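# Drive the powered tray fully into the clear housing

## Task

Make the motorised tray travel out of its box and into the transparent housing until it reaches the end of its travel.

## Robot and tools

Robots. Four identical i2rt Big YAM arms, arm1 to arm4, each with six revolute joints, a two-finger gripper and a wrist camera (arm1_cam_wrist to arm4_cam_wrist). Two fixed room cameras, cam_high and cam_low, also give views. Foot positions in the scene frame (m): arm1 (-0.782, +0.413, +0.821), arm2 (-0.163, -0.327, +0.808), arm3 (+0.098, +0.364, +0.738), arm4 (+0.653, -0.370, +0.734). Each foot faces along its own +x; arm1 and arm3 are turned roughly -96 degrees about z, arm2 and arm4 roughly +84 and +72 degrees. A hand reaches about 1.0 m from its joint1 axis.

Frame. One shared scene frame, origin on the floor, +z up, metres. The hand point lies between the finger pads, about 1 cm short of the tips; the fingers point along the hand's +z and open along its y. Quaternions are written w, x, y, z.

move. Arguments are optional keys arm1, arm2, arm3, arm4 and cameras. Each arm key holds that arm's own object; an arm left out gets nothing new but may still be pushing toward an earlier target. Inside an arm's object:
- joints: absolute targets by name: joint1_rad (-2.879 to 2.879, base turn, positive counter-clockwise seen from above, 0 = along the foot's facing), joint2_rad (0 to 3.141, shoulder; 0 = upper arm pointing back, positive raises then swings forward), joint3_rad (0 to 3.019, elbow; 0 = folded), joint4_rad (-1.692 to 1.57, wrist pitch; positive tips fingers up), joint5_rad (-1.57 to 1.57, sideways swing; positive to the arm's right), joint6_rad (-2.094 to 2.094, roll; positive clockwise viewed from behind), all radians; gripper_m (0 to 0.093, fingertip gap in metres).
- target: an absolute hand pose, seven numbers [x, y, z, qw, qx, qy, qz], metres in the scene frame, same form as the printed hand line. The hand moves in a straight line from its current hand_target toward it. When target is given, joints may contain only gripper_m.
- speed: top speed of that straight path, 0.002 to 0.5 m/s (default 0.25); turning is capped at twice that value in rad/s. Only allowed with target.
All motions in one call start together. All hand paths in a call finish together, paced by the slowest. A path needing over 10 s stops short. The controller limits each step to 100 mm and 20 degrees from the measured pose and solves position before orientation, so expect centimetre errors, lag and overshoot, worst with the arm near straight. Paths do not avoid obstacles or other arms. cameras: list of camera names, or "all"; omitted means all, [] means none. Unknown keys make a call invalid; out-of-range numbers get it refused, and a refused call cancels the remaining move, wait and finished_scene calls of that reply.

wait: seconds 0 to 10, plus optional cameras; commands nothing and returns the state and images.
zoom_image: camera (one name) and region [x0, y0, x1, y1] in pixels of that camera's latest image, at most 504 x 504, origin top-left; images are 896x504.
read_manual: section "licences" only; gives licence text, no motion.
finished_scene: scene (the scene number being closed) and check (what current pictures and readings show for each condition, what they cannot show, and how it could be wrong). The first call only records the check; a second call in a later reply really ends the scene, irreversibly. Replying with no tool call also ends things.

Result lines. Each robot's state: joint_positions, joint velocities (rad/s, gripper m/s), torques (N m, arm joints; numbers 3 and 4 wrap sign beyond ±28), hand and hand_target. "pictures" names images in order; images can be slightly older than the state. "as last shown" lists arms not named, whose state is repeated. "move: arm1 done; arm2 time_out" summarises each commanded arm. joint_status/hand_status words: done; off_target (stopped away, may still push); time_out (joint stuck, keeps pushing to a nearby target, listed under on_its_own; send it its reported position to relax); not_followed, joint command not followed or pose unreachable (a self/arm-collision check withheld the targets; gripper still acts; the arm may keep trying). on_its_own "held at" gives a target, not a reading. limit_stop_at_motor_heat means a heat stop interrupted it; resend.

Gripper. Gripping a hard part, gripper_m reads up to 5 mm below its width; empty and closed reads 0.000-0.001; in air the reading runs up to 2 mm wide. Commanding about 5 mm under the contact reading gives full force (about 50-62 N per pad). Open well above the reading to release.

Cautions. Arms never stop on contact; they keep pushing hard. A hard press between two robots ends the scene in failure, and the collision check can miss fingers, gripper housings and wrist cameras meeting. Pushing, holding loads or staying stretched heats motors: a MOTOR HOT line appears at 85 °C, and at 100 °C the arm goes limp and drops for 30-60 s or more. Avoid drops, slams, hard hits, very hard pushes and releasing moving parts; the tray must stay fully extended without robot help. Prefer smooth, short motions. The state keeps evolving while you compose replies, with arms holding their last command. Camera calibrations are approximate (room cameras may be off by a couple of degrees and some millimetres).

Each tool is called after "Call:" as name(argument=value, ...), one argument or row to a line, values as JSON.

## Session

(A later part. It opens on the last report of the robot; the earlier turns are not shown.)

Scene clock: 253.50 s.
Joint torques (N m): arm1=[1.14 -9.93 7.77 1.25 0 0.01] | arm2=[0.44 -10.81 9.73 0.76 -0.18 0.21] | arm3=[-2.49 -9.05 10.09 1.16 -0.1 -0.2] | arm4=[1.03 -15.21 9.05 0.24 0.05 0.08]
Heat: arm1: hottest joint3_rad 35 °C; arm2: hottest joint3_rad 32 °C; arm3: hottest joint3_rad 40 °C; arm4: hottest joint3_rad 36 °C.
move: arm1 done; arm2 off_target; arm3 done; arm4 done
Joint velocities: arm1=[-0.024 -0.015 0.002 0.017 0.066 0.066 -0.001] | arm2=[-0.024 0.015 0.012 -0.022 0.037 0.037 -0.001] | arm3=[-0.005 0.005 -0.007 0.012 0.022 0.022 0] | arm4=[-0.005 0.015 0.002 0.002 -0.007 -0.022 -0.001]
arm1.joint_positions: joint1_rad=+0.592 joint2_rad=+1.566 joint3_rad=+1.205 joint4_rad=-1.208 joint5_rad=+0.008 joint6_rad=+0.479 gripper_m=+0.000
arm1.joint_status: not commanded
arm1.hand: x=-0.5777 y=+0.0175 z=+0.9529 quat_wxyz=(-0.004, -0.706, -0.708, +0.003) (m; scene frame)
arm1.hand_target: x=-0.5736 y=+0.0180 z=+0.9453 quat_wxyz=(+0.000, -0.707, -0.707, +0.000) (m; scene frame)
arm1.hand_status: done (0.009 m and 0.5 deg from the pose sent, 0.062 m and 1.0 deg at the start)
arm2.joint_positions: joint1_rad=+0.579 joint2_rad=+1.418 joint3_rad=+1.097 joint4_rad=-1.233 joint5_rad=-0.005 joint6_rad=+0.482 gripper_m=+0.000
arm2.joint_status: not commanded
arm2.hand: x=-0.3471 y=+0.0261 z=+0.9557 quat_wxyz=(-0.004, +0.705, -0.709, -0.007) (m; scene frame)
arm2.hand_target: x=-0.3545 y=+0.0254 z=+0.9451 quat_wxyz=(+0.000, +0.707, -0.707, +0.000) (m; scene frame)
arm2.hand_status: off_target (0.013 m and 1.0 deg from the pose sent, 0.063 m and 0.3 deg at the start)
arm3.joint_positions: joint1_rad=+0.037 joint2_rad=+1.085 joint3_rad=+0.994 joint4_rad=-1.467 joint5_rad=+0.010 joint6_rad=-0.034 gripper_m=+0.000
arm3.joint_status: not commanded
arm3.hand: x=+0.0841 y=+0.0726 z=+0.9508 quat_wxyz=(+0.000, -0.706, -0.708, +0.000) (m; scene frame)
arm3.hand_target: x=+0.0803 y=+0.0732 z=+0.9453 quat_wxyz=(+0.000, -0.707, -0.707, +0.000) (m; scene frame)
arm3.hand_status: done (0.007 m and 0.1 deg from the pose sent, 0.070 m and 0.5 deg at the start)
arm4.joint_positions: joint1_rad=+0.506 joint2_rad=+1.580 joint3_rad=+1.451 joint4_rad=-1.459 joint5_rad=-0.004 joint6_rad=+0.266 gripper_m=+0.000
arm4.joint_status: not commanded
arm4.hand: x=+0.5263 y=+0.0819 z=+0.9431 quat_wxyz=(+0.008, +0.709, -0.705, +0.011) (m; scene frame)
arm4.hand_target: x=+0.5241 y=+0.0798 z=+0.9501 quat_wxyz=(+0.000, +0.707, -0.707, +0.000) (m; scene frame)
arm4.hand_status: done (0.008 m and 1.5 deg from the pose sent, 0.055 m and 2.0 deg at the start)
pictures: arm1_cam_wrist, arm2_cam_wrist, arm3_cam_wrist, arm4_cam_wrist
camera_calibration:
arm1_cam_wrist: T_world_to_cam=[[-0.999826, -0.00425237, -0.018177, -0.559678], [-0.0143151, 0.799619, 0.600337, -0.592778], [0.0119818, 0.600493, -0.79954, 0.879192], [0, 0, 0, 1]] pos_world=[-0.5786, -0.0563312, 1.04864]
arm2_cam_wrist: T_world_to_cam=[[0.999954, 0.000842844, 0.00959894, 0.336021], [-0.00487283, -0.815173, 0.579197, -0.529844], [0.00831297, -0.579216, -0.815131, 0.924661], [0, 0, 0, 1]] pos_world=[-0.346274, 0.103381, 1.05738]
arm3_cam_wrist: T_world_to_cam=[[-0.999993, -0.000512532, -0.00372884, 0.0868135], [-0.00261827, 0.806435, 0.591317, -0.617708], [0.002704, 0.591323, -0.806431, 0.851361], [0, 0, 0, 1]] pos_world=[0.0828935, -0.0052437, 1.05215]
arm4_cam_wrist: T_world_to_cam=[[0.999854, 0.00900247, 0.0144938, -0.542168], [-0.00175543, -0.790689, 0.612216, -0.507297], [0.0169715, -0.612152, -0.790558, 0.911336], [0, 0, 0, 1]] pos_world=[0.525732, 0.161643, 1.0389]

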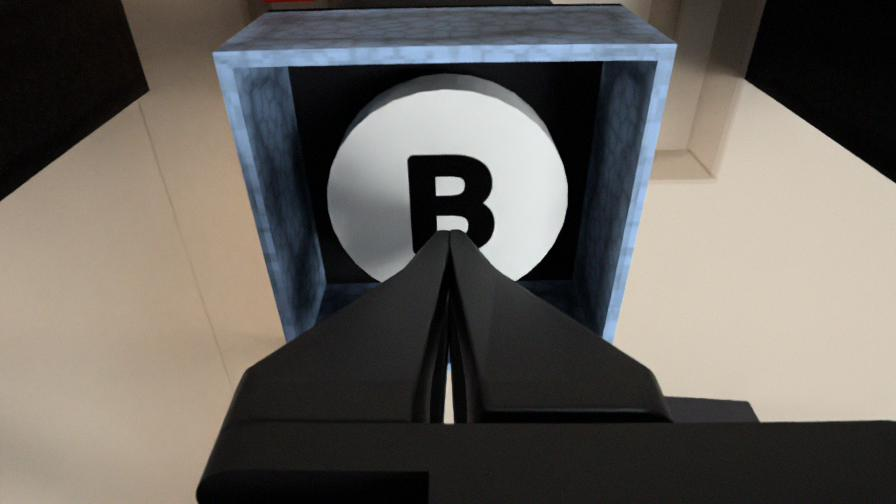

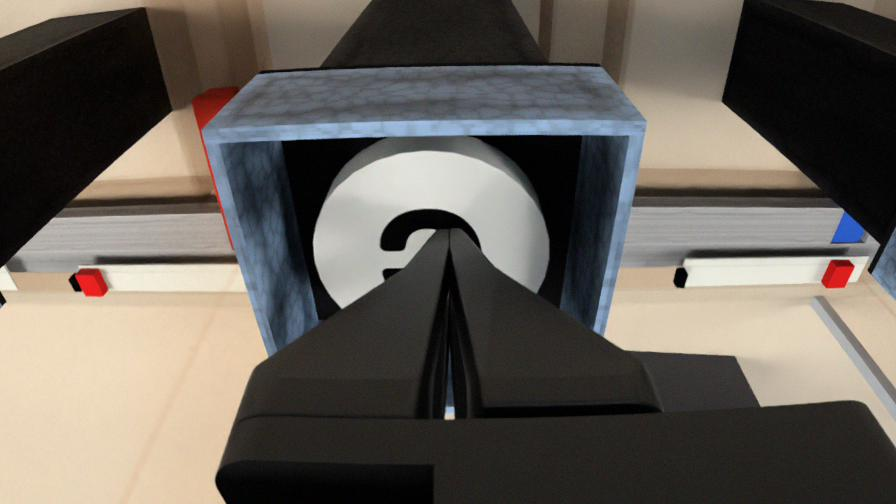

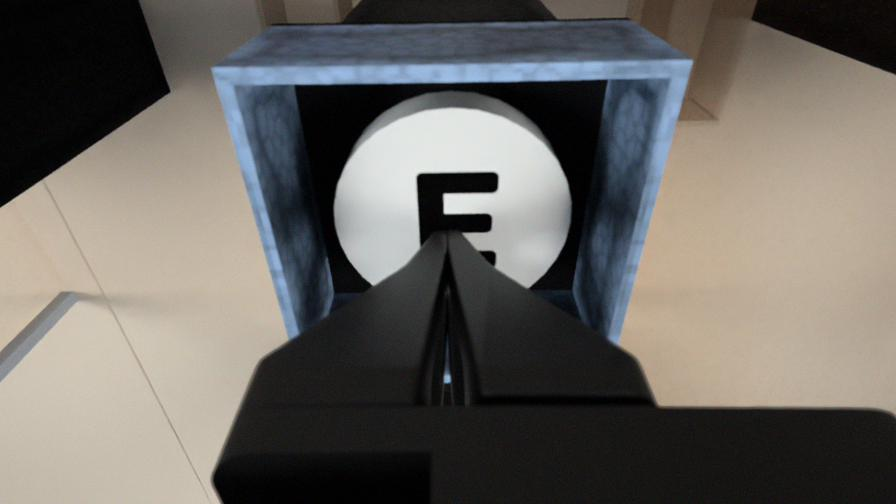

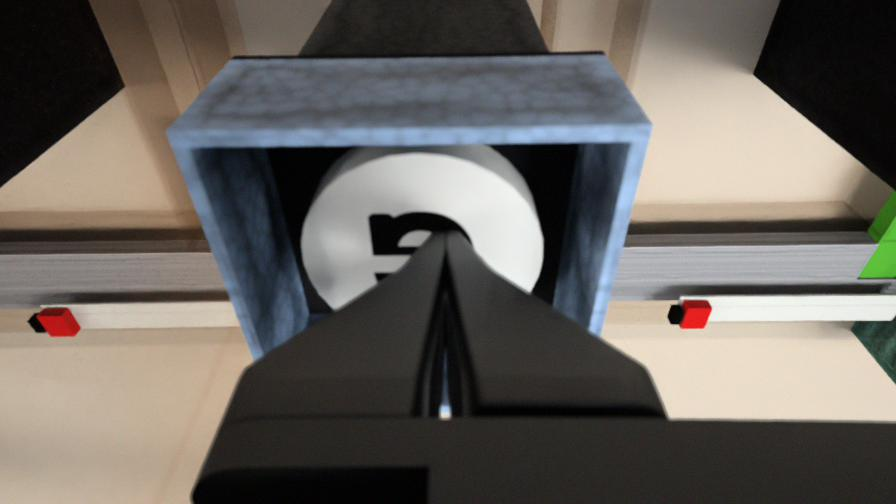

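Call:
move(
  arm1={"target": [-0.579, 0.033, 0.865, 0, 0.7071, 0.7071, 0], "speed": 0.12},
  arm2={"target": [-0.348, -0.002, 0.865, 0, 0.7071, -0.7071, 0], "speed": 0.12},
  arm3={"target": [0.079, 0.088, 0.865, 0, 0.7071, 0.7071, 0], "speed": 0.12},
  arm4={"target": [0.525, 0.063, 0.868, 0, 0.7071, -0.7071, 0], "speed": 0.12},
  cameras=["arm1_cam_wrist", "arm2_cam_wrist", "arm3_cam_wrist", "arm4_cam_wrist", "cam_high"],
)

Scene clock: 255.60 s.
Joint torques (N m): arm1=[1.2 -3.55 3.93 2.8 0.05 0.01] | arm2=[0.73 -3.55 2.88 1.59 -0.16 0.22] | arm3=[-2.9 -0.32 2.3 2.02 -0.07 -0.22] | arm4=[1.38 -5.77 3.58 0.54 0 0.07]
Heat: arm1: hottest joint3_rad 35 °C; arm2: hottest joint3_rad 32 °C; arm3: hottest joint3_rad 39 °C; arm4: hottest joint3_rad 36 °C.
move: arm1 off_target; arm2 off_target; arm3 off_target; arm4 off_target
Joint velocities: arm1=[-0.005 -0.015 -0.002 -0.007 0.022 0.007 0.001] | arm2=[-0.015 -0.005 0.007 -0.017 -0.022 -0.066 -0.002] | arm3=[-0.005 0.015 0.002 0.007 -0.022 -0.037 0] | arm4=[-0.005 -0.015 -0.017 -0.007 -0.022 -0.051 -0.001]
arm1.joint_positions: joint1_rad=+0.594 joint2_rad=+1.523 joint3_rad=+1.088 joint4_rad=-1.028 joint5_rad=+0.008 joint6_rad=+0.483 gripper_m=+0.000
arm1.joint_status: not commanded
arm1.hand: x=-0.5776 y=+0.0194 z=+0.9303 quat_wxyz=(-0.054, -0.706, -0.706, +0.018) (m; scene frame)
arm1.hand_target: x=-0.5830 y=+0.0396 z=+0.8718 quat_wxyz=(+0.001, -0.707, -0.707, +0.000) (m; scene frame)
arm1.hand_status: off_target (0.067 m and 6.5 deg from the pose sent, 0.089 m and 0.5 deg at the start)
arm2.joint_positions: joint1_rad=+0.586 joint2_rad=+1.340 joint3_rad=+0.970 joint4_rad=-1.042 joint5_rad=-0.002 joint6_rad=+0.500 gripper_m=+0.000
arm2.joint_status: not commanded
arm2.hand: x=-0.3483 y=+0.0235 z=+0.9404 quat_wxyz=(-0.026, +0.699, -0.710, -0.074) (m; scene frame)
arm2.hand_target: x=-0.3423 y=-0.0090 z=+0.8750 quat_wxyz=(-0.002, +0.707, -0.707, +0.001) (m; scene frame)
arm2.hand_status: off_target (0.080 m and 9.0 deg from the pose sent, 0.095 m and 1.0 deg at the start)
arm3.joint_positions: joint1_rad=+0.032 joint2_rad=+0.967 joint3_rad=+0.876 joint4_rad=-1.301 joint5_rad=+0.007 joint6_rad=-0.041 gripper_m=+0.000
arm3.joint_status: not commanded
arm3.hand: x=+0.0835 y=+0.0746 z=+0.9385 quat_wxyz=(-0.057, -0.704, -0.706, +0.060) (m; scene frame)
arm3.hand_target: x=+0.0807 y=+0.0990 z=+0.8748 quat_wxyz=(-0.001, -0.707, -0.707, -0.001) (m; scene frame)
arm3.hand_status: off_target (0.075 m and 9.5 deg from the pose sent, 0.087 m and 0.1 deg at the start)
arm4.joint_positions: joint1_rad=+0.509 joint2_rad=+1.480 joint3_rad=+1.298 joint4_rad=-1.248 joint5_rad=+0.000 joint6_rad=+0.274 gripper_m=+0.000
arm4.joint_status: not commanded
arm4.hand: x=+0.5263 y=+0.0791 z=+0.9306 quat_wxyz=(-0.032, +0.706, -0.705, -0.057) (m; scene frame)
arm4.hand_target: x=+0.5268 y=+0.0589 z=+0.8731 quat_wxyz=(-0.001, +0.707, -0.707, +0.000) (m; scene frame)
arm4.hand_status: off_target (0.065 m and 7.5 deg from the pose sent, 0.077 m and 1.5 deg at the start)
pictures: arm1_cam_wrist, arm2_cam_wrist, arm3_cam_wrist, arm4_cam_wrist, cam_high
camera_calibration:
arm1_cam_wrist: T_world_to_cam=[[-0.997775, -0.00619546, -0.0663796, -0.513911], [-0.0400532, 0.851658, 0.522565, -0.5242], [0.0532952, 0.524061, -0.850011, 0.932312], [0, 0, 0, 1]] pos_world=[-0.583451, -0.0453333, 1.03229]
arm2_cam_wrist: T_world_to_cam=[[0.99851, -0.00520483, -0.0543265, 0.397071], [0.021083, -0.881377, 0.471944, -0.411679], [-0.0503385, -0.472386, -0.879953, 0.948764], [0, 0, 0, 1]] pos_world=[-0.340041, 0.0874049, 1.05073]
arm3_cam_wrist: T_world_to_cam=[[-0.999999, -0.00161618, 0.000121151, 0.0825736], [-0.00138904, 0.89317, 0.449717, -0.485702], [-0.000835031, 0.449716, -0.893171, 0.932543], [0, 0, 0, 1]] pos_world=[0.0826775, 0.0145683, 1.05134]
arm4_cam_wrist: T_world_to_cam=[[0.999698, 0.00471124, -0.0241102, -0.505546], [0.0158183, -0.874352, 0.485035, -0.386108], [-0.0187956, -0.48527, -0.874163, 0.98629], [0, 0, 0, 1]] pos_world=[0.530039, 0.143404, 1.03726]

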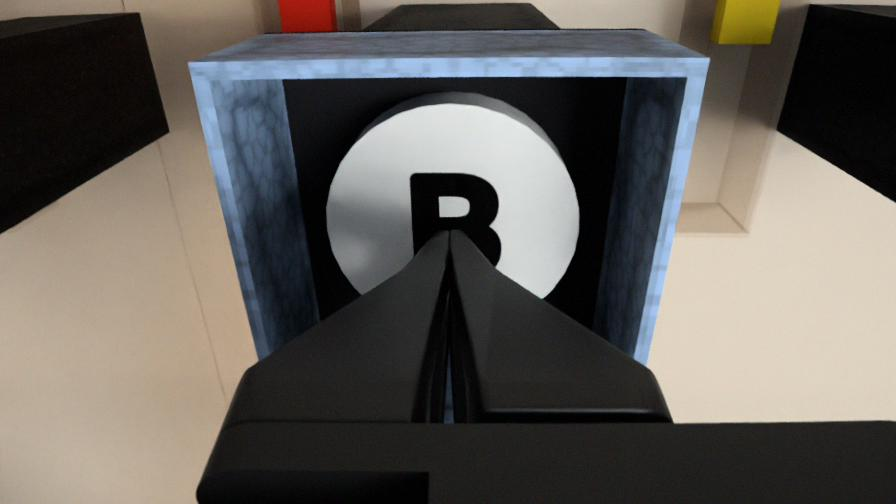

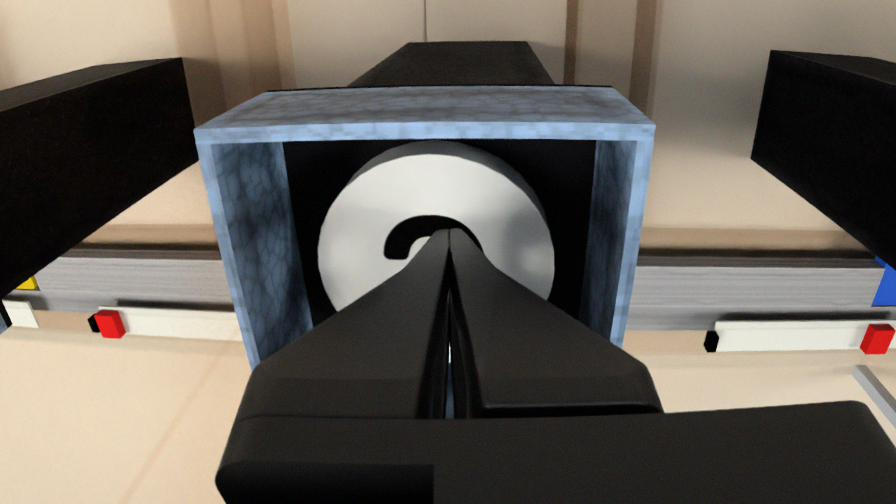

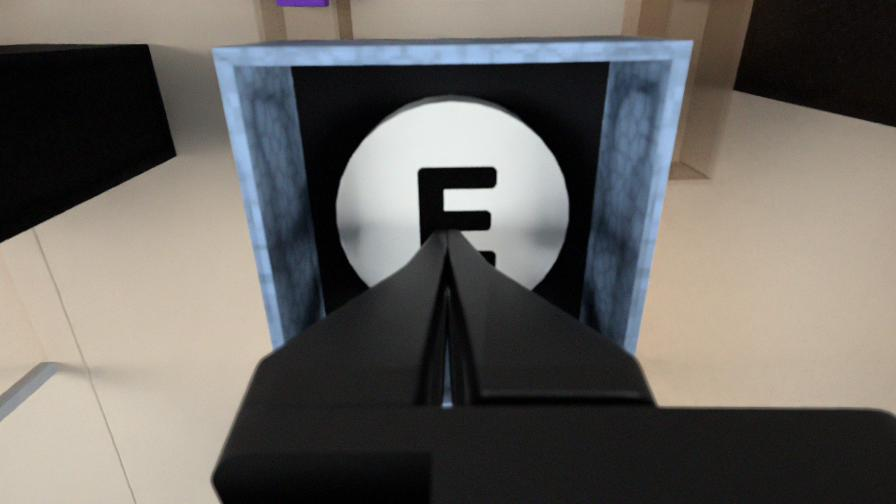

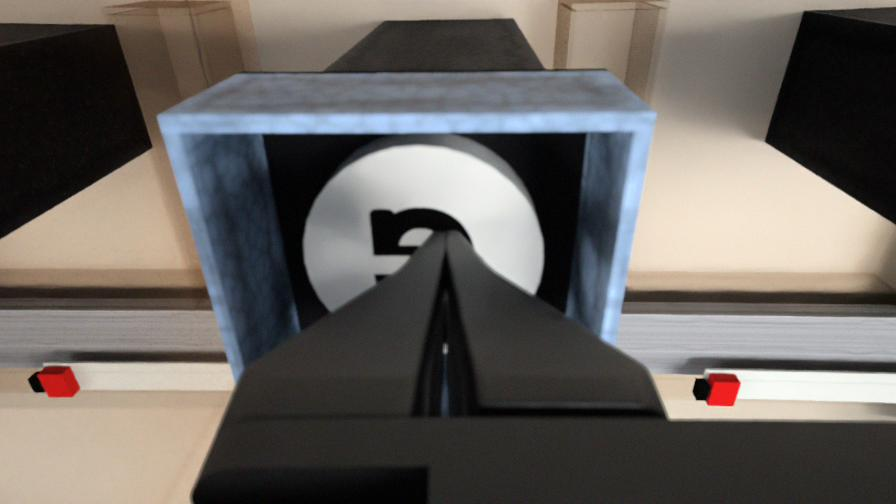

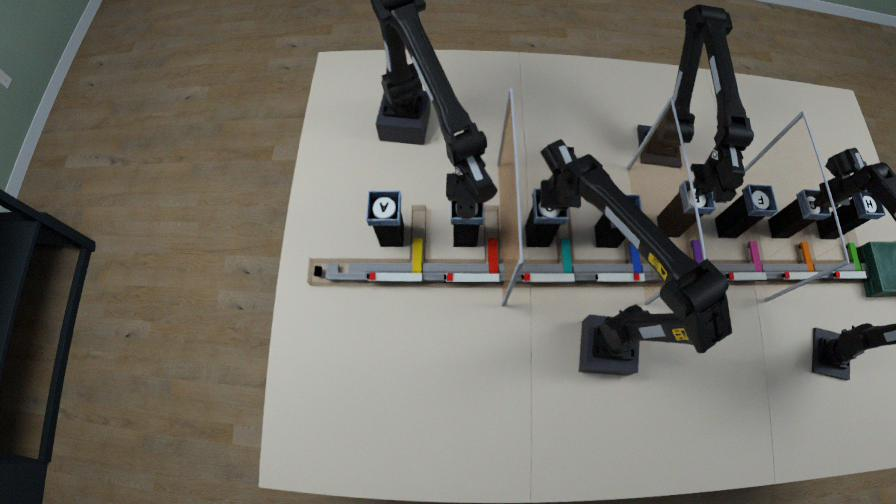

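Call:
move(
  arm1={"target": [-0.586, 0.043, 0.830, 0, 0.7071, 0.7071, 0], "speed": 0.12},
  arm2={"target": [-0.340, -0.022, 0.830, 0, 0.7071, -0.7071, 0], "speed": 0.12},
  arm3={"target": [0.079, 0.100, 0.830, 0, 0.7071, 0.7071, 0], "speed": 0.12},
  arm4={"target": [0.525, 0.056, 0.830, 0, 0.7071, -0.7071, 0], "speed": 0.12},
  cameras=["arm2_cam_wrist", "cam_high"],
)

Call:
zoom_image(
  camera="cam_high",
  region=[360, 200, 610, 300],
)

Call:
zoom_image(
  camera="cam_high",
  region=[620, 170, 900, 300],
)

Scene clock: 257.60 s.
Joint torques (N m): arm1=[0.97 -0.26 2.17 2.89 -0.01 -0.01] | arm2=[1.44 -1.14 1.18 1.22 -0.2 0.2] | arm3=[-2.84 1.79 -0.36 1.85 -0.08 -0.23] | arm4=[1.55 -1.32 1.44 0.81 -0.07 0.08]
Heat: arm1: hottest joint3_rad 35 °C; arm2: hottest joint3_rad 32 °C; arm3: hottest joint3_rad 39 °C; arm4: hottest joint3_rad 35 °C.
move: arm1 off_target; arm2 off_target; arm3 off_target; arm4 off_target
Joint velocities: arm1=[-0.015 -0.005 -0.012 0.012 0.007 -0.051 -0.002] | arm2=[-0.005 -0.005 0.002 -0.002 0.066 -0.037 0.001] | arm3=[-0.005 0.005 -0.007 -0.017 0.007 -0.022 -0.002] | arm4=[-0.015 0.015 0.007 0.002 -0.051 -0.022 -0.001]
arm1.joint_positions: joint1_rad=+0.594 joint2_rad=+1.484 joint3_rad=+1.028 joint4_rad=-0.940 joint5_rad=+0.008 joint6_rad=+0.483 gripper_m=+0.000
arm1.joint_status: not commanded
arm1.hand: x=-0.5784 y=+0.0209 z=+0.9271 quat_wxyz=(-0.086, -0.704, -0.704, +0.028) (m; scene frame)
arm1.hand_target: x=-0.5929 y=+0.0554 z=+0.8453 quat_wxyz=(+0.000, -0.708, -0.706, +0.000) (m; scene frame)
arm1.hand_status: off_target (0.100 m and 10.4 deg from the pose sent, 0.103 m and 6.5 deg at the start; pose on its path clipped on 18 of 31 steps)
arm2.joint_positions: joint1_rad=+0.587 joint2_rad=+1.303 joint3_rad=+0.919 joint4_rad=-0.978 joint5_rad=-0.001 joint6_rad=+0.501 gripper_m=+0.000
arm2.joint_status: not commanded
arm2.hand: x=-0.3462 y=+0.0197 z=+0.9365 quat_wxyz=(-0.034, +0.698, -0.709, -0.097) (m; scene frame)
arm2.hand_target: x=-0.3332 y=-0.0259 z=+0.8593 quat_wxyz=(-0.002, +0.707, -0.707, +0.001) (m; scene frame)
arm2.hand_status: off_target (0.115 m and 11.8 deg from the pose sent, 0.120 m and 9.0 deg at the start; pose on its path clipped on 23 of 31 steps)
arm3.joint_positions: joint1_rad=+0.031 joint2_rad=+0.922 joint3_rad=+0.838 joint4_rad=-1.251 joint5_rad=+0.007 joint6_rad=-0.041 gripper_m=+0.000
arm3.joint_status: not commanded
arm3.hand: x=+0.0835 y=+0.0762 z=+0.9363 quat_wxyz=(-0.076, -0.702, -0.704, +0.080) (m; scene frame)
arm3.hand_target: x=+0.0816 y=+0.1143 z=+0.8562 quat_wxyz=(-0.001, -0.707, -0.707, -0.001) (m; scene frame)
arm3.hand_status: off_target (0.109 m and 12.7 deg from the pose sent, 0.112 m and 9.5 deg at the start; pose on its path clipped on 20 of 31 steps)
arm4.joint_positions: joint1_rad=+0.511 joint2_rad=+1.436 joint3_rad=+1.233 joint4_rad=-1.160 joint5_rad=+0.003 joint6_rad=+0.276 gripper_m=+0.000
arm4.joint_status: not commanded
arm4.hand: x=+0.5267 y=+0.0769 z=+0.9267 quat_wxyz=(-0.050, +0.704, -0.703, -0.086) (m; scene frame)
arm4.hand_target: x=+0.5291 y=+0.0461 z=+0.8412 quat_wxyz=(-0.001, +0.708, -0.706, +0.001) (m; scene frame)
arm4.hand_status: off_target (0.099 m and 11.4 deg from the pose sent, 0.103 m and 7.5 deg at the start; pose on its path clipped on 7 of 31 steps)
pictures: arm2_cam_wrist, cam_high
camera_calibration:
arm2_cam_wrist: T_world_to_cam=[[0.99705, -0.00279501, -0.076701, 0.415189], [0.0306932, -0.90143, 0.431835, -0.371868], [-0.0703476, -0.432915, -0.898685, 0.953473], [0, 0, 0, 1]] pos_world=[-0.335476, 0.0787209, 1.0493]

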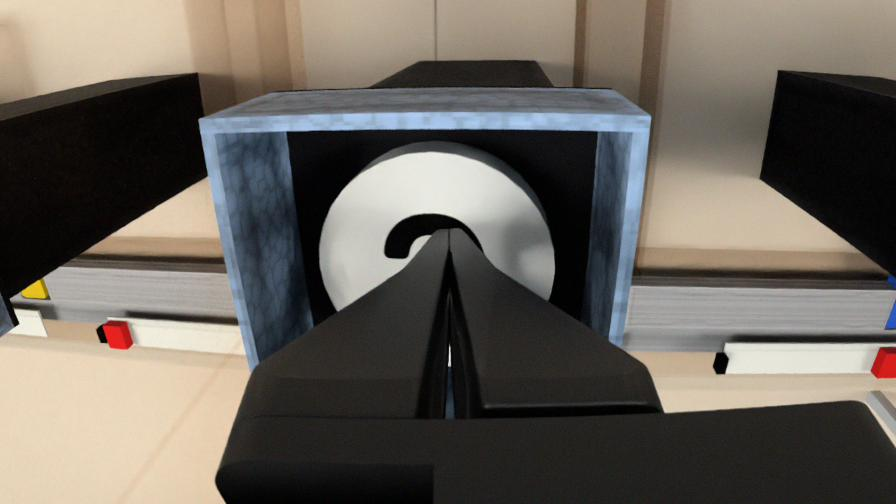

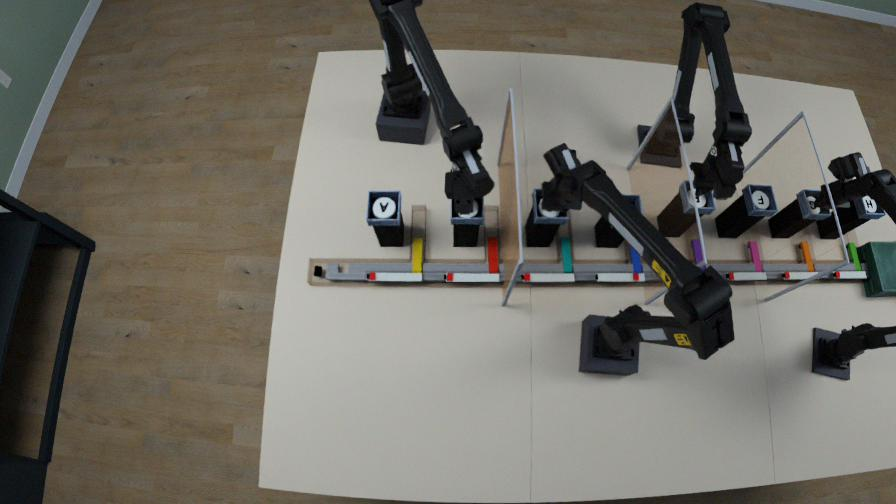

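Scaled by 2.016 from the camera's 896x504 image, which has a finer 1280x720 frame.

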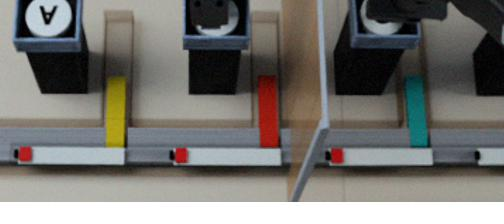

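Invalid region (620, 170, 900, 300): it reaches outside that camera's 896x504 image.

Call:
wait(
  seconds=5,
  cameras=["cam_high"],
)

Call:
zoom_image(
  camera="cam_high",
  region=[360, 200, 610, 300],
)

Call:
zoom_image(
  camera="cam_high",
  region=[640, 200, 890, 300],
)

Scene clock: 262.77 s.
Joint torques (N m): arm1=[0.97 -0.15 2.25 2.89 0 -0.02] | arm2=[1.08 -1.61 1.17 1.11 -0.2 0.22] | arm3=[-3.02 1.79 -0.34 1.81 -0.07 -0.23] | arm4=[1.55 -1.2 1.42 0.72 -0.07 0.07]
Heat: arm1: hottest joint3_rad 34 °C; arm2: hottest joint3_rad 31 °C; arm3: hottest joint3_rad 37 °C; arm4: hottest joint3_rad 35 °C.
Joint velocities: arm1=[-0.005 -0.015 0.002 0.017 -0.022 0.022 -0.001] | arm2=[0.005 -0.005 0.007 -0.017 -0.022 -0.007 0] | arm3=[-0.005 -0.015 -0.002 -0.007 0.037 -0.007 -0.001] | arm4=[-0.005 -0.024 -0.002 0.027 0.081 -0.037 0]
arm1.joint_positions: joint1_rad=+0.594 joint2_rad=+1.484 joint3_rad=+1.028 joint4_rad=-0.939 joint5_rad=+0.008 joint6_rad=+0.483 gripper_m=+0.000
arm1.joint_status: not commanded
arm1.hand: x=-0.5784 y=+0.0210 z=+0.9270 quat_wxyz=(-0.086, -0.704, -0.704, +0.028) (m; scene frame)
arm1.hand_target: x=-0.5929 y=+0.0555 z=+0.8451 quat_wxyz=(+0.000, -0.708, -0.706, +0.000) (m; scene frame)
arm1.hand_status: off_target (0.100 m and 10.4 deg from the pose sent, 0.103 m and 6.5 deg at the start; pose on its path clipped on 18 of 31 steps)
arm2.joint_positions: joint1_rad=+0.587 joint2_rad=+1.303 joint3_rad=+0.918 joint4_rad=-0.978 joint5_rad=-0.001 joint6_rad=+0.501 gripper_m=+0.000
arm2.joint_status: not commanded
arm2.hand: x=-0.3462 y=+0.0197 z=+0.9365 quat_wxyz=(-0.034, +0.698, -0.709, -0.097) (m; scene frame)
arm2.hand_target: x=-0.3331 y=-0.0259 z=+0.8593 quat_wxyz=(-0.002, +0.707, -0.707, +0.001) (m; scene frame)
arm2.hand_status: off_target (0.115 m and 11.9 deg from the pose sent, 0.120 m and 9.0 deg at the start; pose on its path clipped on 23 of 31 steps)
arm3.joint_positions: joint1_rad=+0.031 joint2_rad=+0.922 joint3_rad=+0.838 joint4_rad=-1.251 joint5_rad=+0.006 joint6_rad=-0.041 gripper_m=+0.000
arm3.joint_status: not commanded
arm3.hand: x=+0.0835 y=+0.0762 z=+0.9364 quat_wxyz=(-0.077, -0.702, -0.704, +0.080) (m; scene frame)
arm3.hand_target: x=+0.0817 y=+0.1142 z=+0.8563 quat_wxyz=(-0.001, -0.707, -0.707, -0.001) (m; scene frame)
arm3.hand_status: off_target (0.109 m and 12.7 deg from the pose sent, 0.112 m and 9.5 deg at the start; pose on its path clipped on 20 of 31 steps)
arm4.joint_positions: joint1_rad=+0.511 joint2_rad=+1.436 joint3_rad=+1.232 joint4_rad=-1.159 joint5_rad=+0.003 joint6_rad=+0.276 gripper_m=+0.000
arm4.joint_status: not commanded
arm4.hand: x=+0.5268 y=+0.0769 z=+0.9265 quat_wxyz=(-0.050, +0.704, -0.704, -0.086) (m; scene frame)
arm4.hand_target: x=+0.5291 y=+0.0460 z=+0.8411 quat_wxyz=(-0.001, +0.708, -0.706, +0.001) (m; scene frame)
arm4.hand_status: off_target (0.099 m and 11.4 deg from the pose sent, 0.103 m and 7.5 deg at the start; pose on its path clipped on 7 of 31 steps)
wait: 5.00 s; at rest by 0.10 s
pictures: cam_high

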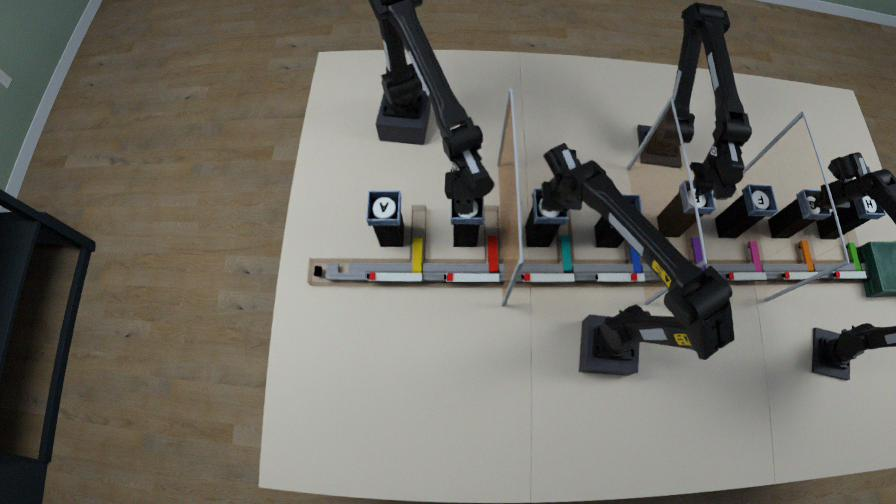

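Scaled by 2.016 from the camera's 896x504 image, which has a finer 1280x720 frame.

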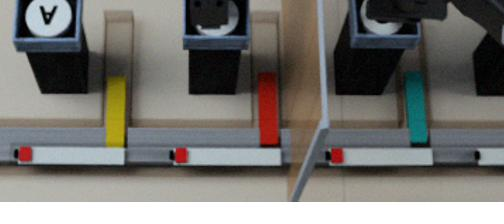

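Scaled by 2.016 from the camera's 896x504 image, which has a finer 1280x720 frame.

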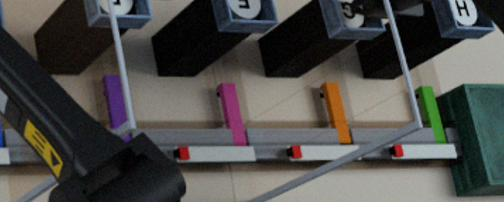

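Call:
wait(
  seconds=8,
  cameras=["cam_high"],
)

Call:
zoom_image(
  camera="cam_high",
  region=[360, 200, 610, 300],
)

Call:
zoom_image(
  camera="cam_high",
  region=[640, 200, 890, 300],
)

Scene clock: 271.13 s.
Joint torques (N m): arm1=[0.85 -0.21 2.22 2.84 -0.01 0] | arm2=[1.44 -1.67 1.11 1.17 -0.21 0.21] | arm3=[-2.84 1.61 -0.34 1.83 -0.07 -0.23] | arm4=[1.55 -1.2 1.42 0.73 -0.08 0.08]
Heat: arm1: hottest joint3_rad 33 °C; arm2: hottest joint3_rad 31 °C; arm3: hottest joint3_rad 35 °C; arm4: hottest joint3_rad 33 °C.
Joint velocities: arm1=[-0.005 0.005 -0.002 0.002 0.022 -0.022 0] | arm2=[0.005 -0.015 0.002 0.007 0.022 -0.007 -0.001] | arm3=[0.005 0.005 -0.007 -0.002 -0.051 -0.022 0] | arm4=[0.005 -0.015 0.002 -0.012 -0.081 -0.051 0]
arm1.joint_positions: joint1_rad=+0.594 joint2_rad=+1.484 joint3_rad=+1.028 joint4_rad=-0.939 joint5_rad=+0.008 joint6_rad=+0.483 gripper_m=+0.000
arm1.joint_status: not commanded
arm1.hand: x=-0.5784 y=+0.0210 z=+0.9270 quat_wxyz=(-0.086, -0.704, -0.704, +0.028) (m; scene frame)
arm1.hand_target: x=-0.5929 y=+0.0555 z=+0.8451 quat_wxyz=(+0.000, -0.708, -0.706, +0.000) (m; scene frame)
arm1.hand_status: off_target (0.100 m and 10.4 deg from the pose sent, 0.103 m and 6.5 deg at the start; pose on its path clipped on 18 of 31 steps)
arm2.joint_positions: joint1_rad=+0.587 joint2_rad=+1.303 joint3_rad=+0.918 joint4_rad=-0.978 joint5_rad=-0.001 joint6_rad=+0.501 gripper_m=+0.000
arm2.joint_status: not commanded
arm2.hand: x=-0.3462 y=+0.0197 z=+0.9365 quat_wxyz=(-0.034, +0.698, -0.709, -0.097) (m; scene frame)
arm2.hand_target: x=-0.3331 y=-0.0259 z=+0.8593 quat_wxyz=(-0.002, +0.707, -0.707, +0.001) (m; scene frame)
arm2.hand_status: off_target (0.115 m and 11.9 deg from the pose sent, 0.120 m and 9.0 deg at the start; pose on its path clipped on 23 of 31 steps)
arm3.joint_positions: joint1_rad=+0.031 joint2_rad=+0.922 joint3_rad=+0.838 joint4_rad=-1.251 joint5_rad=+0.006 joint6_rad=-0.041 gripper_m=+0.000
arm3.joint_status: not commanded
arm3.hand: x=+0.0835 y=+0.0762 z=+0.9364 quat_wxyz=(-0.077, -0.702, -0.704, +0.080) (m; scene frame)
arm3.hand_target: x=+0.0817 y=+0.1142 z=+0.8563 quat_wxyz=(-0.001, -0.707, -0.707, -0.001) (m; scene frame)
arm3.hand_status: off_target (0.109 m and 12.7 deg from the pose sent, 0.112 m and 9.5 deg at the start; pose on its path clipped on 20 of 31 steps)
arm4.joint_positions: joint1_rad=+0.511 joint2_rad=+1.436 joint3_rad=+1.232 joint4_rad=-1.159 joint5_rad=+0.003 joint6_rad=+0.276 gripper_m=+0.000
arm4.joint_status: not commanded
arm4.hand: x=+0.5268 y=+0.0769 z=+0.9265 quat_wxyz=(-0.050, +0.704, -0.704, -0.086) (m; scene frame)
arm4.hand_target: x=+0.5291 y=+0.0460 z=+0.8411 quat_wxyz=(-0.001, +0.708, -0.706, +0.001) (m; scene frame)
arm4.hand_status: off_target (0.099 m and 11.4 deg from the pose sent, 0.103 m and 7.5 deg at the start; pose on its path clipped on 7 of 31 steps)
wait: 8.00 s; at rest from the start
pictures: cam_high

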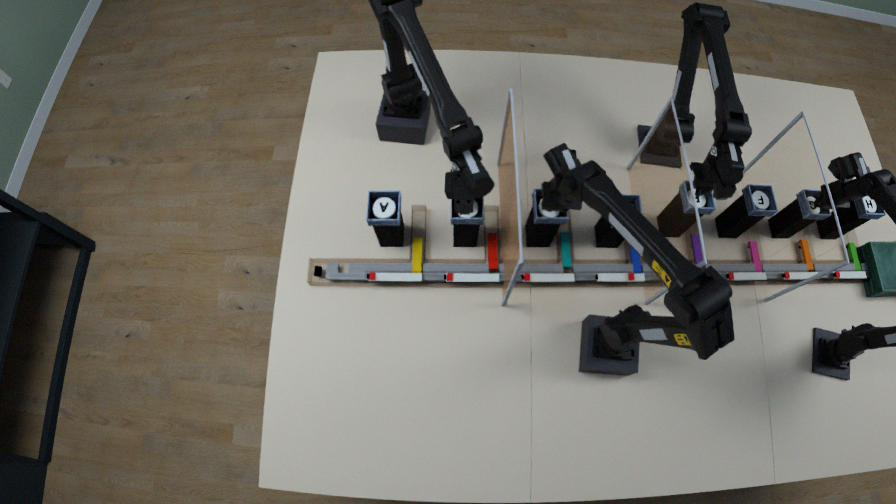

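Scaled by 2.016 from the camera's 896x504 image, which has a finer 1280x720 frame.

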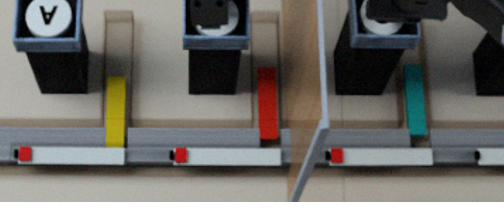

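Scaled by 2.016 from the camera's 896x504 image, which has a finer 1280x720 frame.

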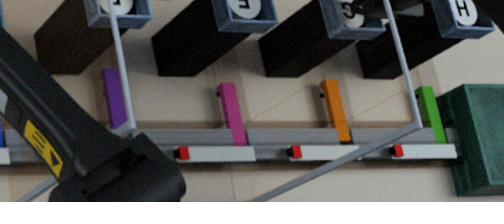

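Call:
wait(
  seconds=10,
  cameras=["cam_high"],
)

Call:
zoom_image(
  camera="cam_high",
  region=[360, 200, 610, 300],
)

Call:
zoom_image(
  camera="cam_high",
  region=[640, 200, 890, 300],
)

Scene clock: 281.47 s.
Joint torques (N m): arm1=[0.97 -0.09 2.25 2.85 0 -0.01] | arm2=[0.79 -1.55 1.05 1.14 -0.2 0.21] | arm3=[-2.78 1.79 -0.34 1.84 -0.07 -0.24] | arm4=[1.55 -1.26 1.42 0.72 -0.08 0.07]
Heat: arm1: hottest joint3_rad 32 °C; arm2: hottest joint3_rad 30 °C; arm3: hottest joint3_rad 33 °C; arm4: hottest joint3_rad 32 °C.
Joint velocities: arm1=[-0.005 -0.005 -0.002 -0.007 -0.037 -0.022 -0.001] | arm2=[-0.005 -0.015 0.007 -0.002 -0.022 0.081 0] | arm3=[-0.015 0.005 -0.002 0.002 0.007 -0.037 -0.001] | arm4=[0.005 -0.005 -0.007 0.007 -0.037 0.007 0]
arm1.joint_positions: joint1_rad=+0.594 joint2_rad=+1.484 joint3_rad=+1.028 joint4_rad=-0.939 joint5_rad=+0.008 joint6_rad=+0.483 gripper_m=+0.000
arm1.joint_status: not commanded
arm1.hand: x=-0.5784 y=+0.0210 z=+0.9270 quat_wxyz=(-0.086, -0.704, -0.704, +0.028) (m; scene frame)
arm1.hand_target: x=-0.5929 y=+0.0555 z=+0.8451 quat_wxyz=(+0.000, -0.708, -0.706, +0.000) (m; scene frame)
arm1.hand_status: off_target (0.100 m and 10.4 deg from the pose sent, 0.103 m and 6.5 deg at the start; pose on its path clipped on 18 of 31 steps)
arm2.joint_positions: joint1_rad=+0.587 joint2_rad=+1.303 joint3_rad=+0.918 joint4_rad=-0.978 joint5_rad=-0.001 joint6_rad=+0.501 gripper_m=+0.000
arm2.joint_status: not commanded
arm2.hand: x=-0.3462 y=+0.0197 z=+0.9365 quat_wxyz=(-0.034, +0.698, -0.709, -0.097) (m; scene frame)
arm2.hand_target: x=-0.3331 y=-0.0259 z=+0.8593 quat_wxyz=(-0.002, +0.707, -0.707, +0.001) (m; scene frame)
arm2.hand_status: off_target (0.115 m and 11.9 deg from the pose sent, 0.120 m and 9.0 deg at the start; pose on its path clipped on 23 of 31 steps)
arm3.joint_positions: joint1_rad=+0.031 joint2_rad=+0.922 joint3_rad=+0.838 joint4_rad=-1.251 joint5_rad=+0.006 joint6_rad=-0.041 gripper_m=+0.000
arm3.joint_status: not commanded
arm3.hand: x=+0.0835 y=+0.0762 z=+0.9364 quat_wxyz=(-0.077, -0.702, -0.704, +0.080) (m; scene frame)
arm3.hand_target: x=+0.0817 y=+0.1142 z=+0.8563 quat_wxyz=(-0.001, -0.707, -0.707, -0.001) (m; scene frame)
arm3.hand_status: off_target (0.109 m and 12.7 deg from the pose sent, 0.112 m and 9.5 deg at the start; pose on its path clipped on 20 of 31 steps)
arm4.joint_positions: joint1_rad=+0.511 joint2_rad=+1.436 joint3_rad=+1.232 joint4_rad=-1.159 joint5_rad=+0.003 joint6_rad=+0.276 gripper_m=+0.000
arm4.joint_status: not commanded
arm4.hand: x=+0.5268 y=+0.0769 z=+0.9265 quat_wxyz=(-0.050, +0.704, -0.704, -0.086) (m; scene frame)
arm4.hand_target: x=+0.5291 y=+0.0460 z=+0.8411 quat_wxyz=(-0.001, +0.708, -0.706, +0.001) (m; scene frame)
arm4.hand_status: off_target (0.099 m and 11.4 deg from the pose sent, 0.103 m and 7.5 deg at the start; pose on its path clipped on 7 of 31 steps)
wait: 10.00 s; at rest from the start
pictures: cam_high

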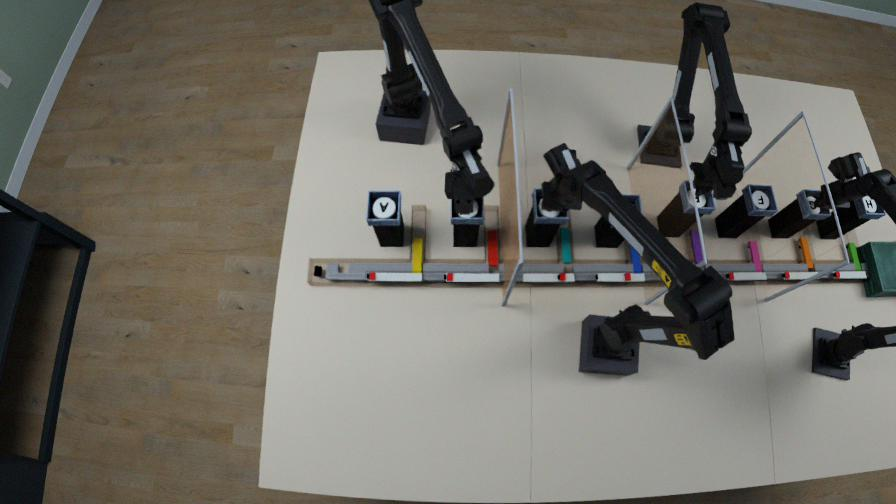

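Scaled by 2.016 from the camera's 896x504 image, which has a finer 1280x720 frame.

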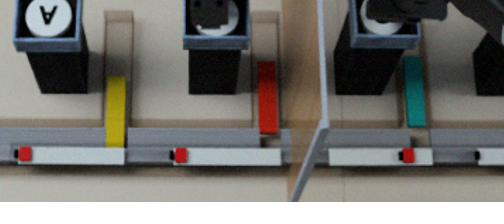

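Scaled by 2.016 from the camera's 896x504 image, which has a finer 1280x720 frame.

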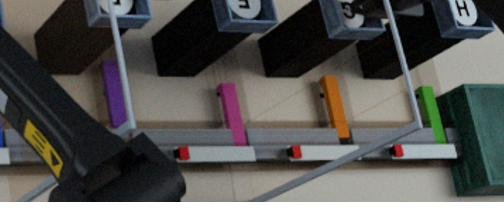

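Call:
wait(
  seconds=4,
  cameras=["cam_high"],
)

Call:
zoom_image(
  camera="cam_high",
  region=[430, 220, 680, 300],
)

Scene clock: 285.57 s.
Joint torques (N m): arm1=[0.97 -0.15 2.28 2.84 -0.01 -0.01] | arm2=[1.38 -1.61 1.13 1.18 -0.2 0.2] | arm3=[-2.9 1.85 -0.34 1.81 -0.06 -0.23] | arm4=[1.55 -1.26 1.4 0.73 -0.08 0.07]
Heat: arm1: hottest joint3_rad 32 °C; arm2: hottest joint3_rad 30 °C; arm3: hottest joint3_rad 33 °C; arm4: hottest joint3_rad 32 °C.
Joint velocities: arm1=[-0.005 0.024 -0.002 0.012 0.007 -0.037 0] | arm2=[0.015 -0.015 -0.002 -0.002 0.037 0.007 0] | arm3=[-0.005 0.005 -0.007 -0.002 0.051 -0.022 -0.001] | arm4=[0.005 0.005 0.002 -0.007 0.081 -0.007 -0.001]
arm1.joint_positions: joint1_rad=+0.594 joint2_rad=+1.484 joint3_rad=+1.028 joint4_rad=-0.939 joint5_rad=+0.008 joint6_rad=+0.483 gripper_m=+0.000
arm1.joint_status: not commanded
arm1.hand: x=-0.5784 y=+0.0210 z=+0.9270 quat_wxyz=(-0.086, -0.704, -0.704, +0.028) (m; scene frame)
arm1.hand_target: x=-0.5929 y=+0.0555 z=+0.8451 quat_wxyz=(+0.000, -0.708, -0.706, +0.000) (m; scene frame)
arm1.hand_status: off_target (0.100 m and 10.4 deg from the pose sent, 0.103 m and 6.5 deg at the start; pose on its path clipped on 18 of 31 steps)
arm2.joint_positions: joint1_rad=+0.587 joint2_rad=+1.303 joint3_rad=+0.918 joint4_rad=-0.978 joint5_rad=-0.001 joint6_rad=+0.501 gripper_m=+0.000
arm2.joint_status: not commanded
arm2.hand: x=-0.3462 y=+0.0197 z=+0.9365 quat_wxyz=(-0.034, +0.698, -0.709, -0.097) (m; scene frame)
arm2.hand_target: x=-0.3331 y=-0.0259 z=+0.8593 quat_wxyz=(-0.002, +0.707, -0.707, +0.001) (m; scene frame)
arm2.hand_status: off_target (0.115 m and 11.9 deg from the pose sent, 0.120 m and 9.0 deg at the start; pose on its path clipped on 23 of 31 steps)
arm3.joint_positions: joint1_rad=+0.031 joint2_rad=+0.922 joint3_rad=+0.838 joint4_rad=-1.251 joint5_rad=+0.006 joint6_rad=-0.041 gripper_m=+0.000
arm3.joint_status: not commanded
arm3.hand: x=+0.0835 y=+0.0762 z=+0.9364 quat_wxyz=(-0.077, -0.702, -0.704, +0.080) (m; scene frame)
arm3.hand_target: x=+0.0817 y=+0.1142 z=+0.8563 quat_wxyz=(-0.001, -0.707, -0.707, -0.001) (m; scene frame)
arm3.hand_status: off_target (0.109 m and 12.7 deg from the pose sent, 0.112 m and 9.5 deg at the start; pose on its path clipped on 20 of 31 steps)
arm4.joint_positions: joint1_rad=+0.511 joint2_rad=+1.436 joint3_rad=+1.232 joint4_rad=-1.159 joint5_rad=+0.003 joint6_rad=+0.276 gripper_m=+0.000
arm4.joint_status: not commanded
arm4.hand: x=+0.5268 y=+0.0769 z=+0.9265 quat_wxyz=(-0.050, +0.704, -0.704, -0.086) (m; scene frame)
arm4.hand_target: x=+0.5291 y=+0.0460 z=+0.8411 quat_wxyz=(-0.001, +0.708, -0.706, +0.001) (m; scene frame)
arm4.hand_status: off_target (0.099 m and 11.4 deg from the pose sent, 0.103 m and 7.5 deg at the start; pose on its path clipped on 7 of 31 steps)
wait: 4.00 s; at rest by 0.17 s
pictures: cam_high

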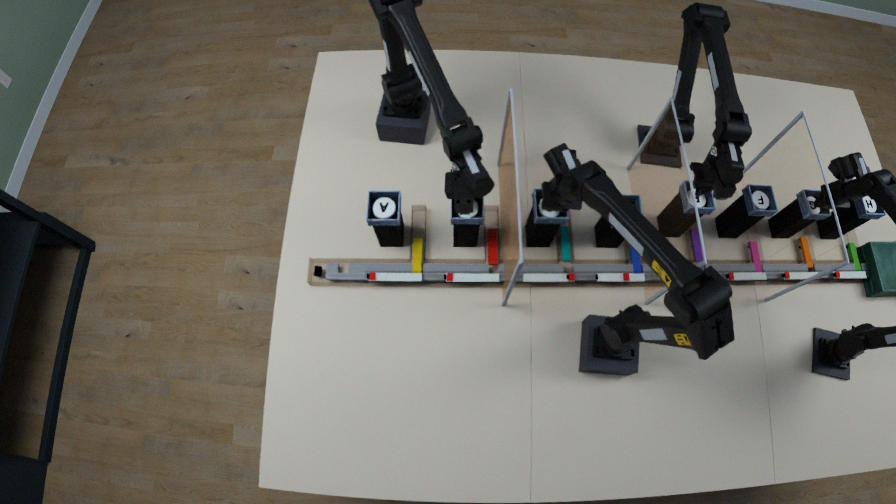

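Scaled by 2.016 from the camera's 896x504 image, which has a finer 1280x720 frame.

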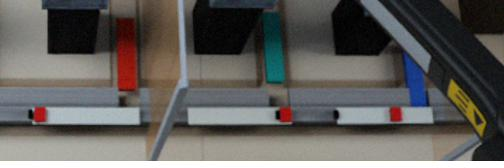

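Call:
move(
  arm2={"target": [-0.342, 0.020, 1.005, 0, 0.7071, -0.7071, 0], "speed": 0.3},
  cameras=[],
)

Call:
move(
  arm2={"target": [-0.124, 0.034, 1.000, 0, 0.7071, -0.7071, 0], "speed": 0.3},
  cameras=["cam_high", "arm2_cam_wrist"],
)

Call:
zoom_image(
  camera="cam_high",
  region=[430, 220, 680, 300],
)

Scene clock: 287.60 s.
Joint torques (N m): arm1=[1.08 -0.09 2.25 2.8 -0.02 -0.01] | arm2=[-1.55 -9.41 13.33 -0.35 -0.15 -0.02] | arm3=[-2.84 1.79 -0.35 1.81 -0.07 -0.23] | arm4=[1.49 -1.26 1.4 0.73 -0.08 0.07]
Heat: arm1: hottest joint3_rad 31 °C; arm2: hottest joint3_rad 30 °C; arm3: hottest joint3_rad 32 °C; arm4: hottest joint3_rad 32 °C.
move: arm2 off_target
Joint velocities: arm1=[-0.015 -0.005 -0.007 0.007 0.051 -0.007 0] | arm2=[-0.024 -0.015 0.007 -0.007 0.007 -0.007 0.001] | arm3=[0.005 -0.005 0.002 -0.007 -0.007 -0.007 -0.002] | arm4=[-0.005 0.005 -0.007 -0.002 0.007 0.022 0.001]
arm1.joint_positions: joint1_rad=+0.594 joint2_rad=+1.484 joint3_rad=+1.028 joint4_rad=-0.939 joint5_rad=+0.008 joint6_rad=+0.483 gripper_m=+0.000
arm1.joint_status: not commanded
arm1.hand: x=-0.5784 y=+0.0210 z=+0.9270 quat_wxyz=(-0.086, -0.704, -0.704, +0.028) (m; scene frame)
arm1.hand_target: x=-0.5929 y=+0.0555 z=+0.8451 quat_wxyz=(+0.000, -0.708, -0.706, +0.000) (m; scene frame)
arm1.hand_status: not commanded
arm2.joint_positions: joint1_rad=+0.586 joint2_rad=+1.344 joint3_rad=+1.149 joint4_rad=-1.370 joint5_rad=-0.006 joint6_rad=+0.477 gripper_m=+0.000
arm2.joint_status: not commanded
arm2.hand: x=-0.3415 y=+0.0078 z=+1.0015 quat_wxyz=(-0.002, +0.709, -0.705, -0.001) (m; scene frame)
arm2.hand_target: x=-0.3421 y=+0.0202 z=+1.0052 quat_wxyz=(+0.000, +0.707, -0.707, -0.001) (m; scene frame)
arm2.hand_status: off_target (0.013 m and 0.5 deg from the pose sent, 0.069 m and 11.9 deg at the start)
arm3.joint_positions: joint1_rad=+0.031 joint2_rad=+0.922 joint3_rad=+0.838 joint4_rad=-1.251 joint5_rad=+0.006 joint6_rad=-0.041 gripper_m=+0.000
arm3.joint_status: not commanded
arm3.hand: x=+0.0835 y=+0.0762 z=+0.9364 quat_wxyz=(-0.077, -0.702, -0.704, +0.080) (m; scene frame)
arm3.hand_target: x=+0.0817 y=+0.1142 z=+0.8563 quat_wxyz=(-0.001, -0.707, -0.707, -0.001) (m; scene frame)
arm3.hand_status: not commanded
arm4.joint_positions: joint1_rad=+0.511 joint2_rad=+1.436 joint3_rad=+1.232 joint4_rad=-1.159 joint5_rad=+0.003 joint6_rad=+0.276 gripper_m=+0.000
arm4.joint_status: not commanded
arm4.hand: x=+0.5268 y=+0.0769 z=+0.9265 quat_wxyz=(-0.050, +0.704, -0.704, -0.086) (m; scene frame)
arm4.hand_target: x=+0.5291 y=+0.0460 z=+0.8411 quat_wxyz=(-0.001, +0.708, -0.706, +0.001) (m; scene frame)
arm4.hand_status: not commanded
pictures: none
No camera images: "cameras" was empty.

Scene clock: 289.43 s.
Joint torques (N m): arm1=[0.91 -0.09 2.25 2.84 0 -0.01] | arm2=[-1.2 -10.58 11.1 -0.16 -0.19 0.02] | arm3=[-2.84 1.73 -0.32 1.81 -0.06 -0.23] | arm4=[1.49 -1.2 1.4 0.72 -0.08 0.08]
Heat: arm1: hottest joint3_rad 31 °C; arm2: hottest joint3_rad 30 °C; arm3: hottest joint3_rad 32 °C; arm4: hottest joint3_rad 31 °C.
move: arm2 done
Joint velocities: arm1=[0.005 -0.024 0.002 -0.012 -0.081 -0.007 0] | arm2=[-0.005 -0.024 -0.007 -0.007 -0.051 0.007 -0.002] | arm3=[0.005 0.005 0.007 -0.007 0.007 -0.037 0] | arm4=[-0.015 0.005 -0.007 -0.002 -0.125 -0.037 0]
arm1, arm3, arm4: as last shown
arm2.joint_positions: joint1_rad=-0.005 joint2_rad=+1.297 joint3_rad=+1.093 joint4_rad=-1.370 joint5_rad=-0.013 joint6_rad=-0.110 gripper_m=+0.000
arm2.joint_status: not commanded
arm2.hand: x=-0.1278 y=+0.0286 z=+0.9988 quat_wxyz=(+0.001, +0.708, -0.707, -0.002) (m; scene frame)
arm2.hand_target: x=-0.1243 y=+0.0308 z=+1.0001 quat_wxyz=(+0.004, +0.707, -0.707, -0.002) (m; scene frame)
arm2.hand_status: done (0.007 m and 0.3 deg from the pose sent, 0.219 m and 0.5 deg at the start)
pictures: arm2_cam_wrist, cam_high
camera_calibration:
arm2_cam_wrist: T_world_to_cam=[[0.999927, 0.00851103, 0.00856159, 0.117123], [0.00179661, -0.806214, 0.591622, -0.563466], [0.0119378, -0.591563, -0.80617, 0.951337], [0, 0, 0, 1]] pos_world=[-0.127459, 0.107505, 1.0993]

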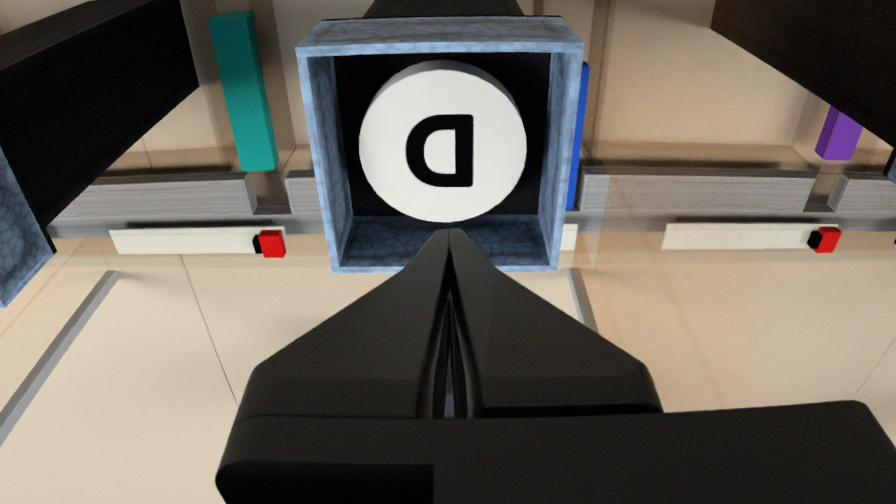

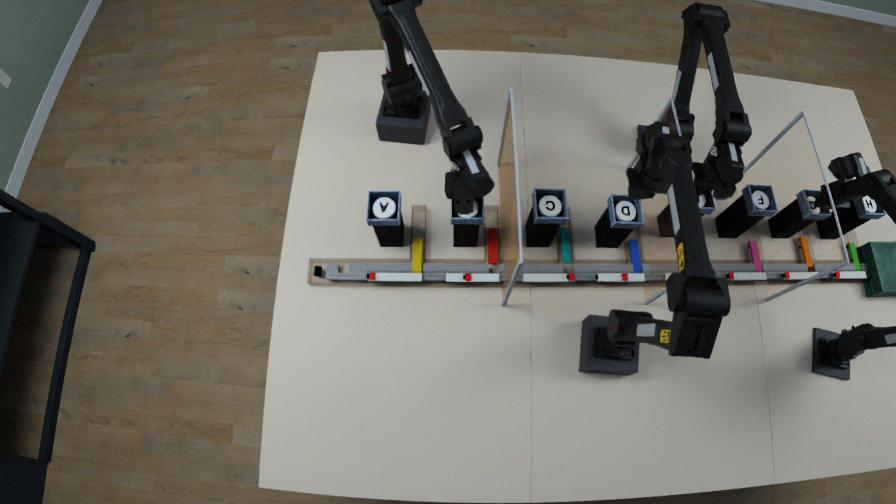

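Scaled by 2.016 from the camera's 896x504 image, which has a finer 1280x720 frame.

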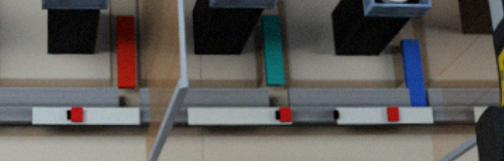

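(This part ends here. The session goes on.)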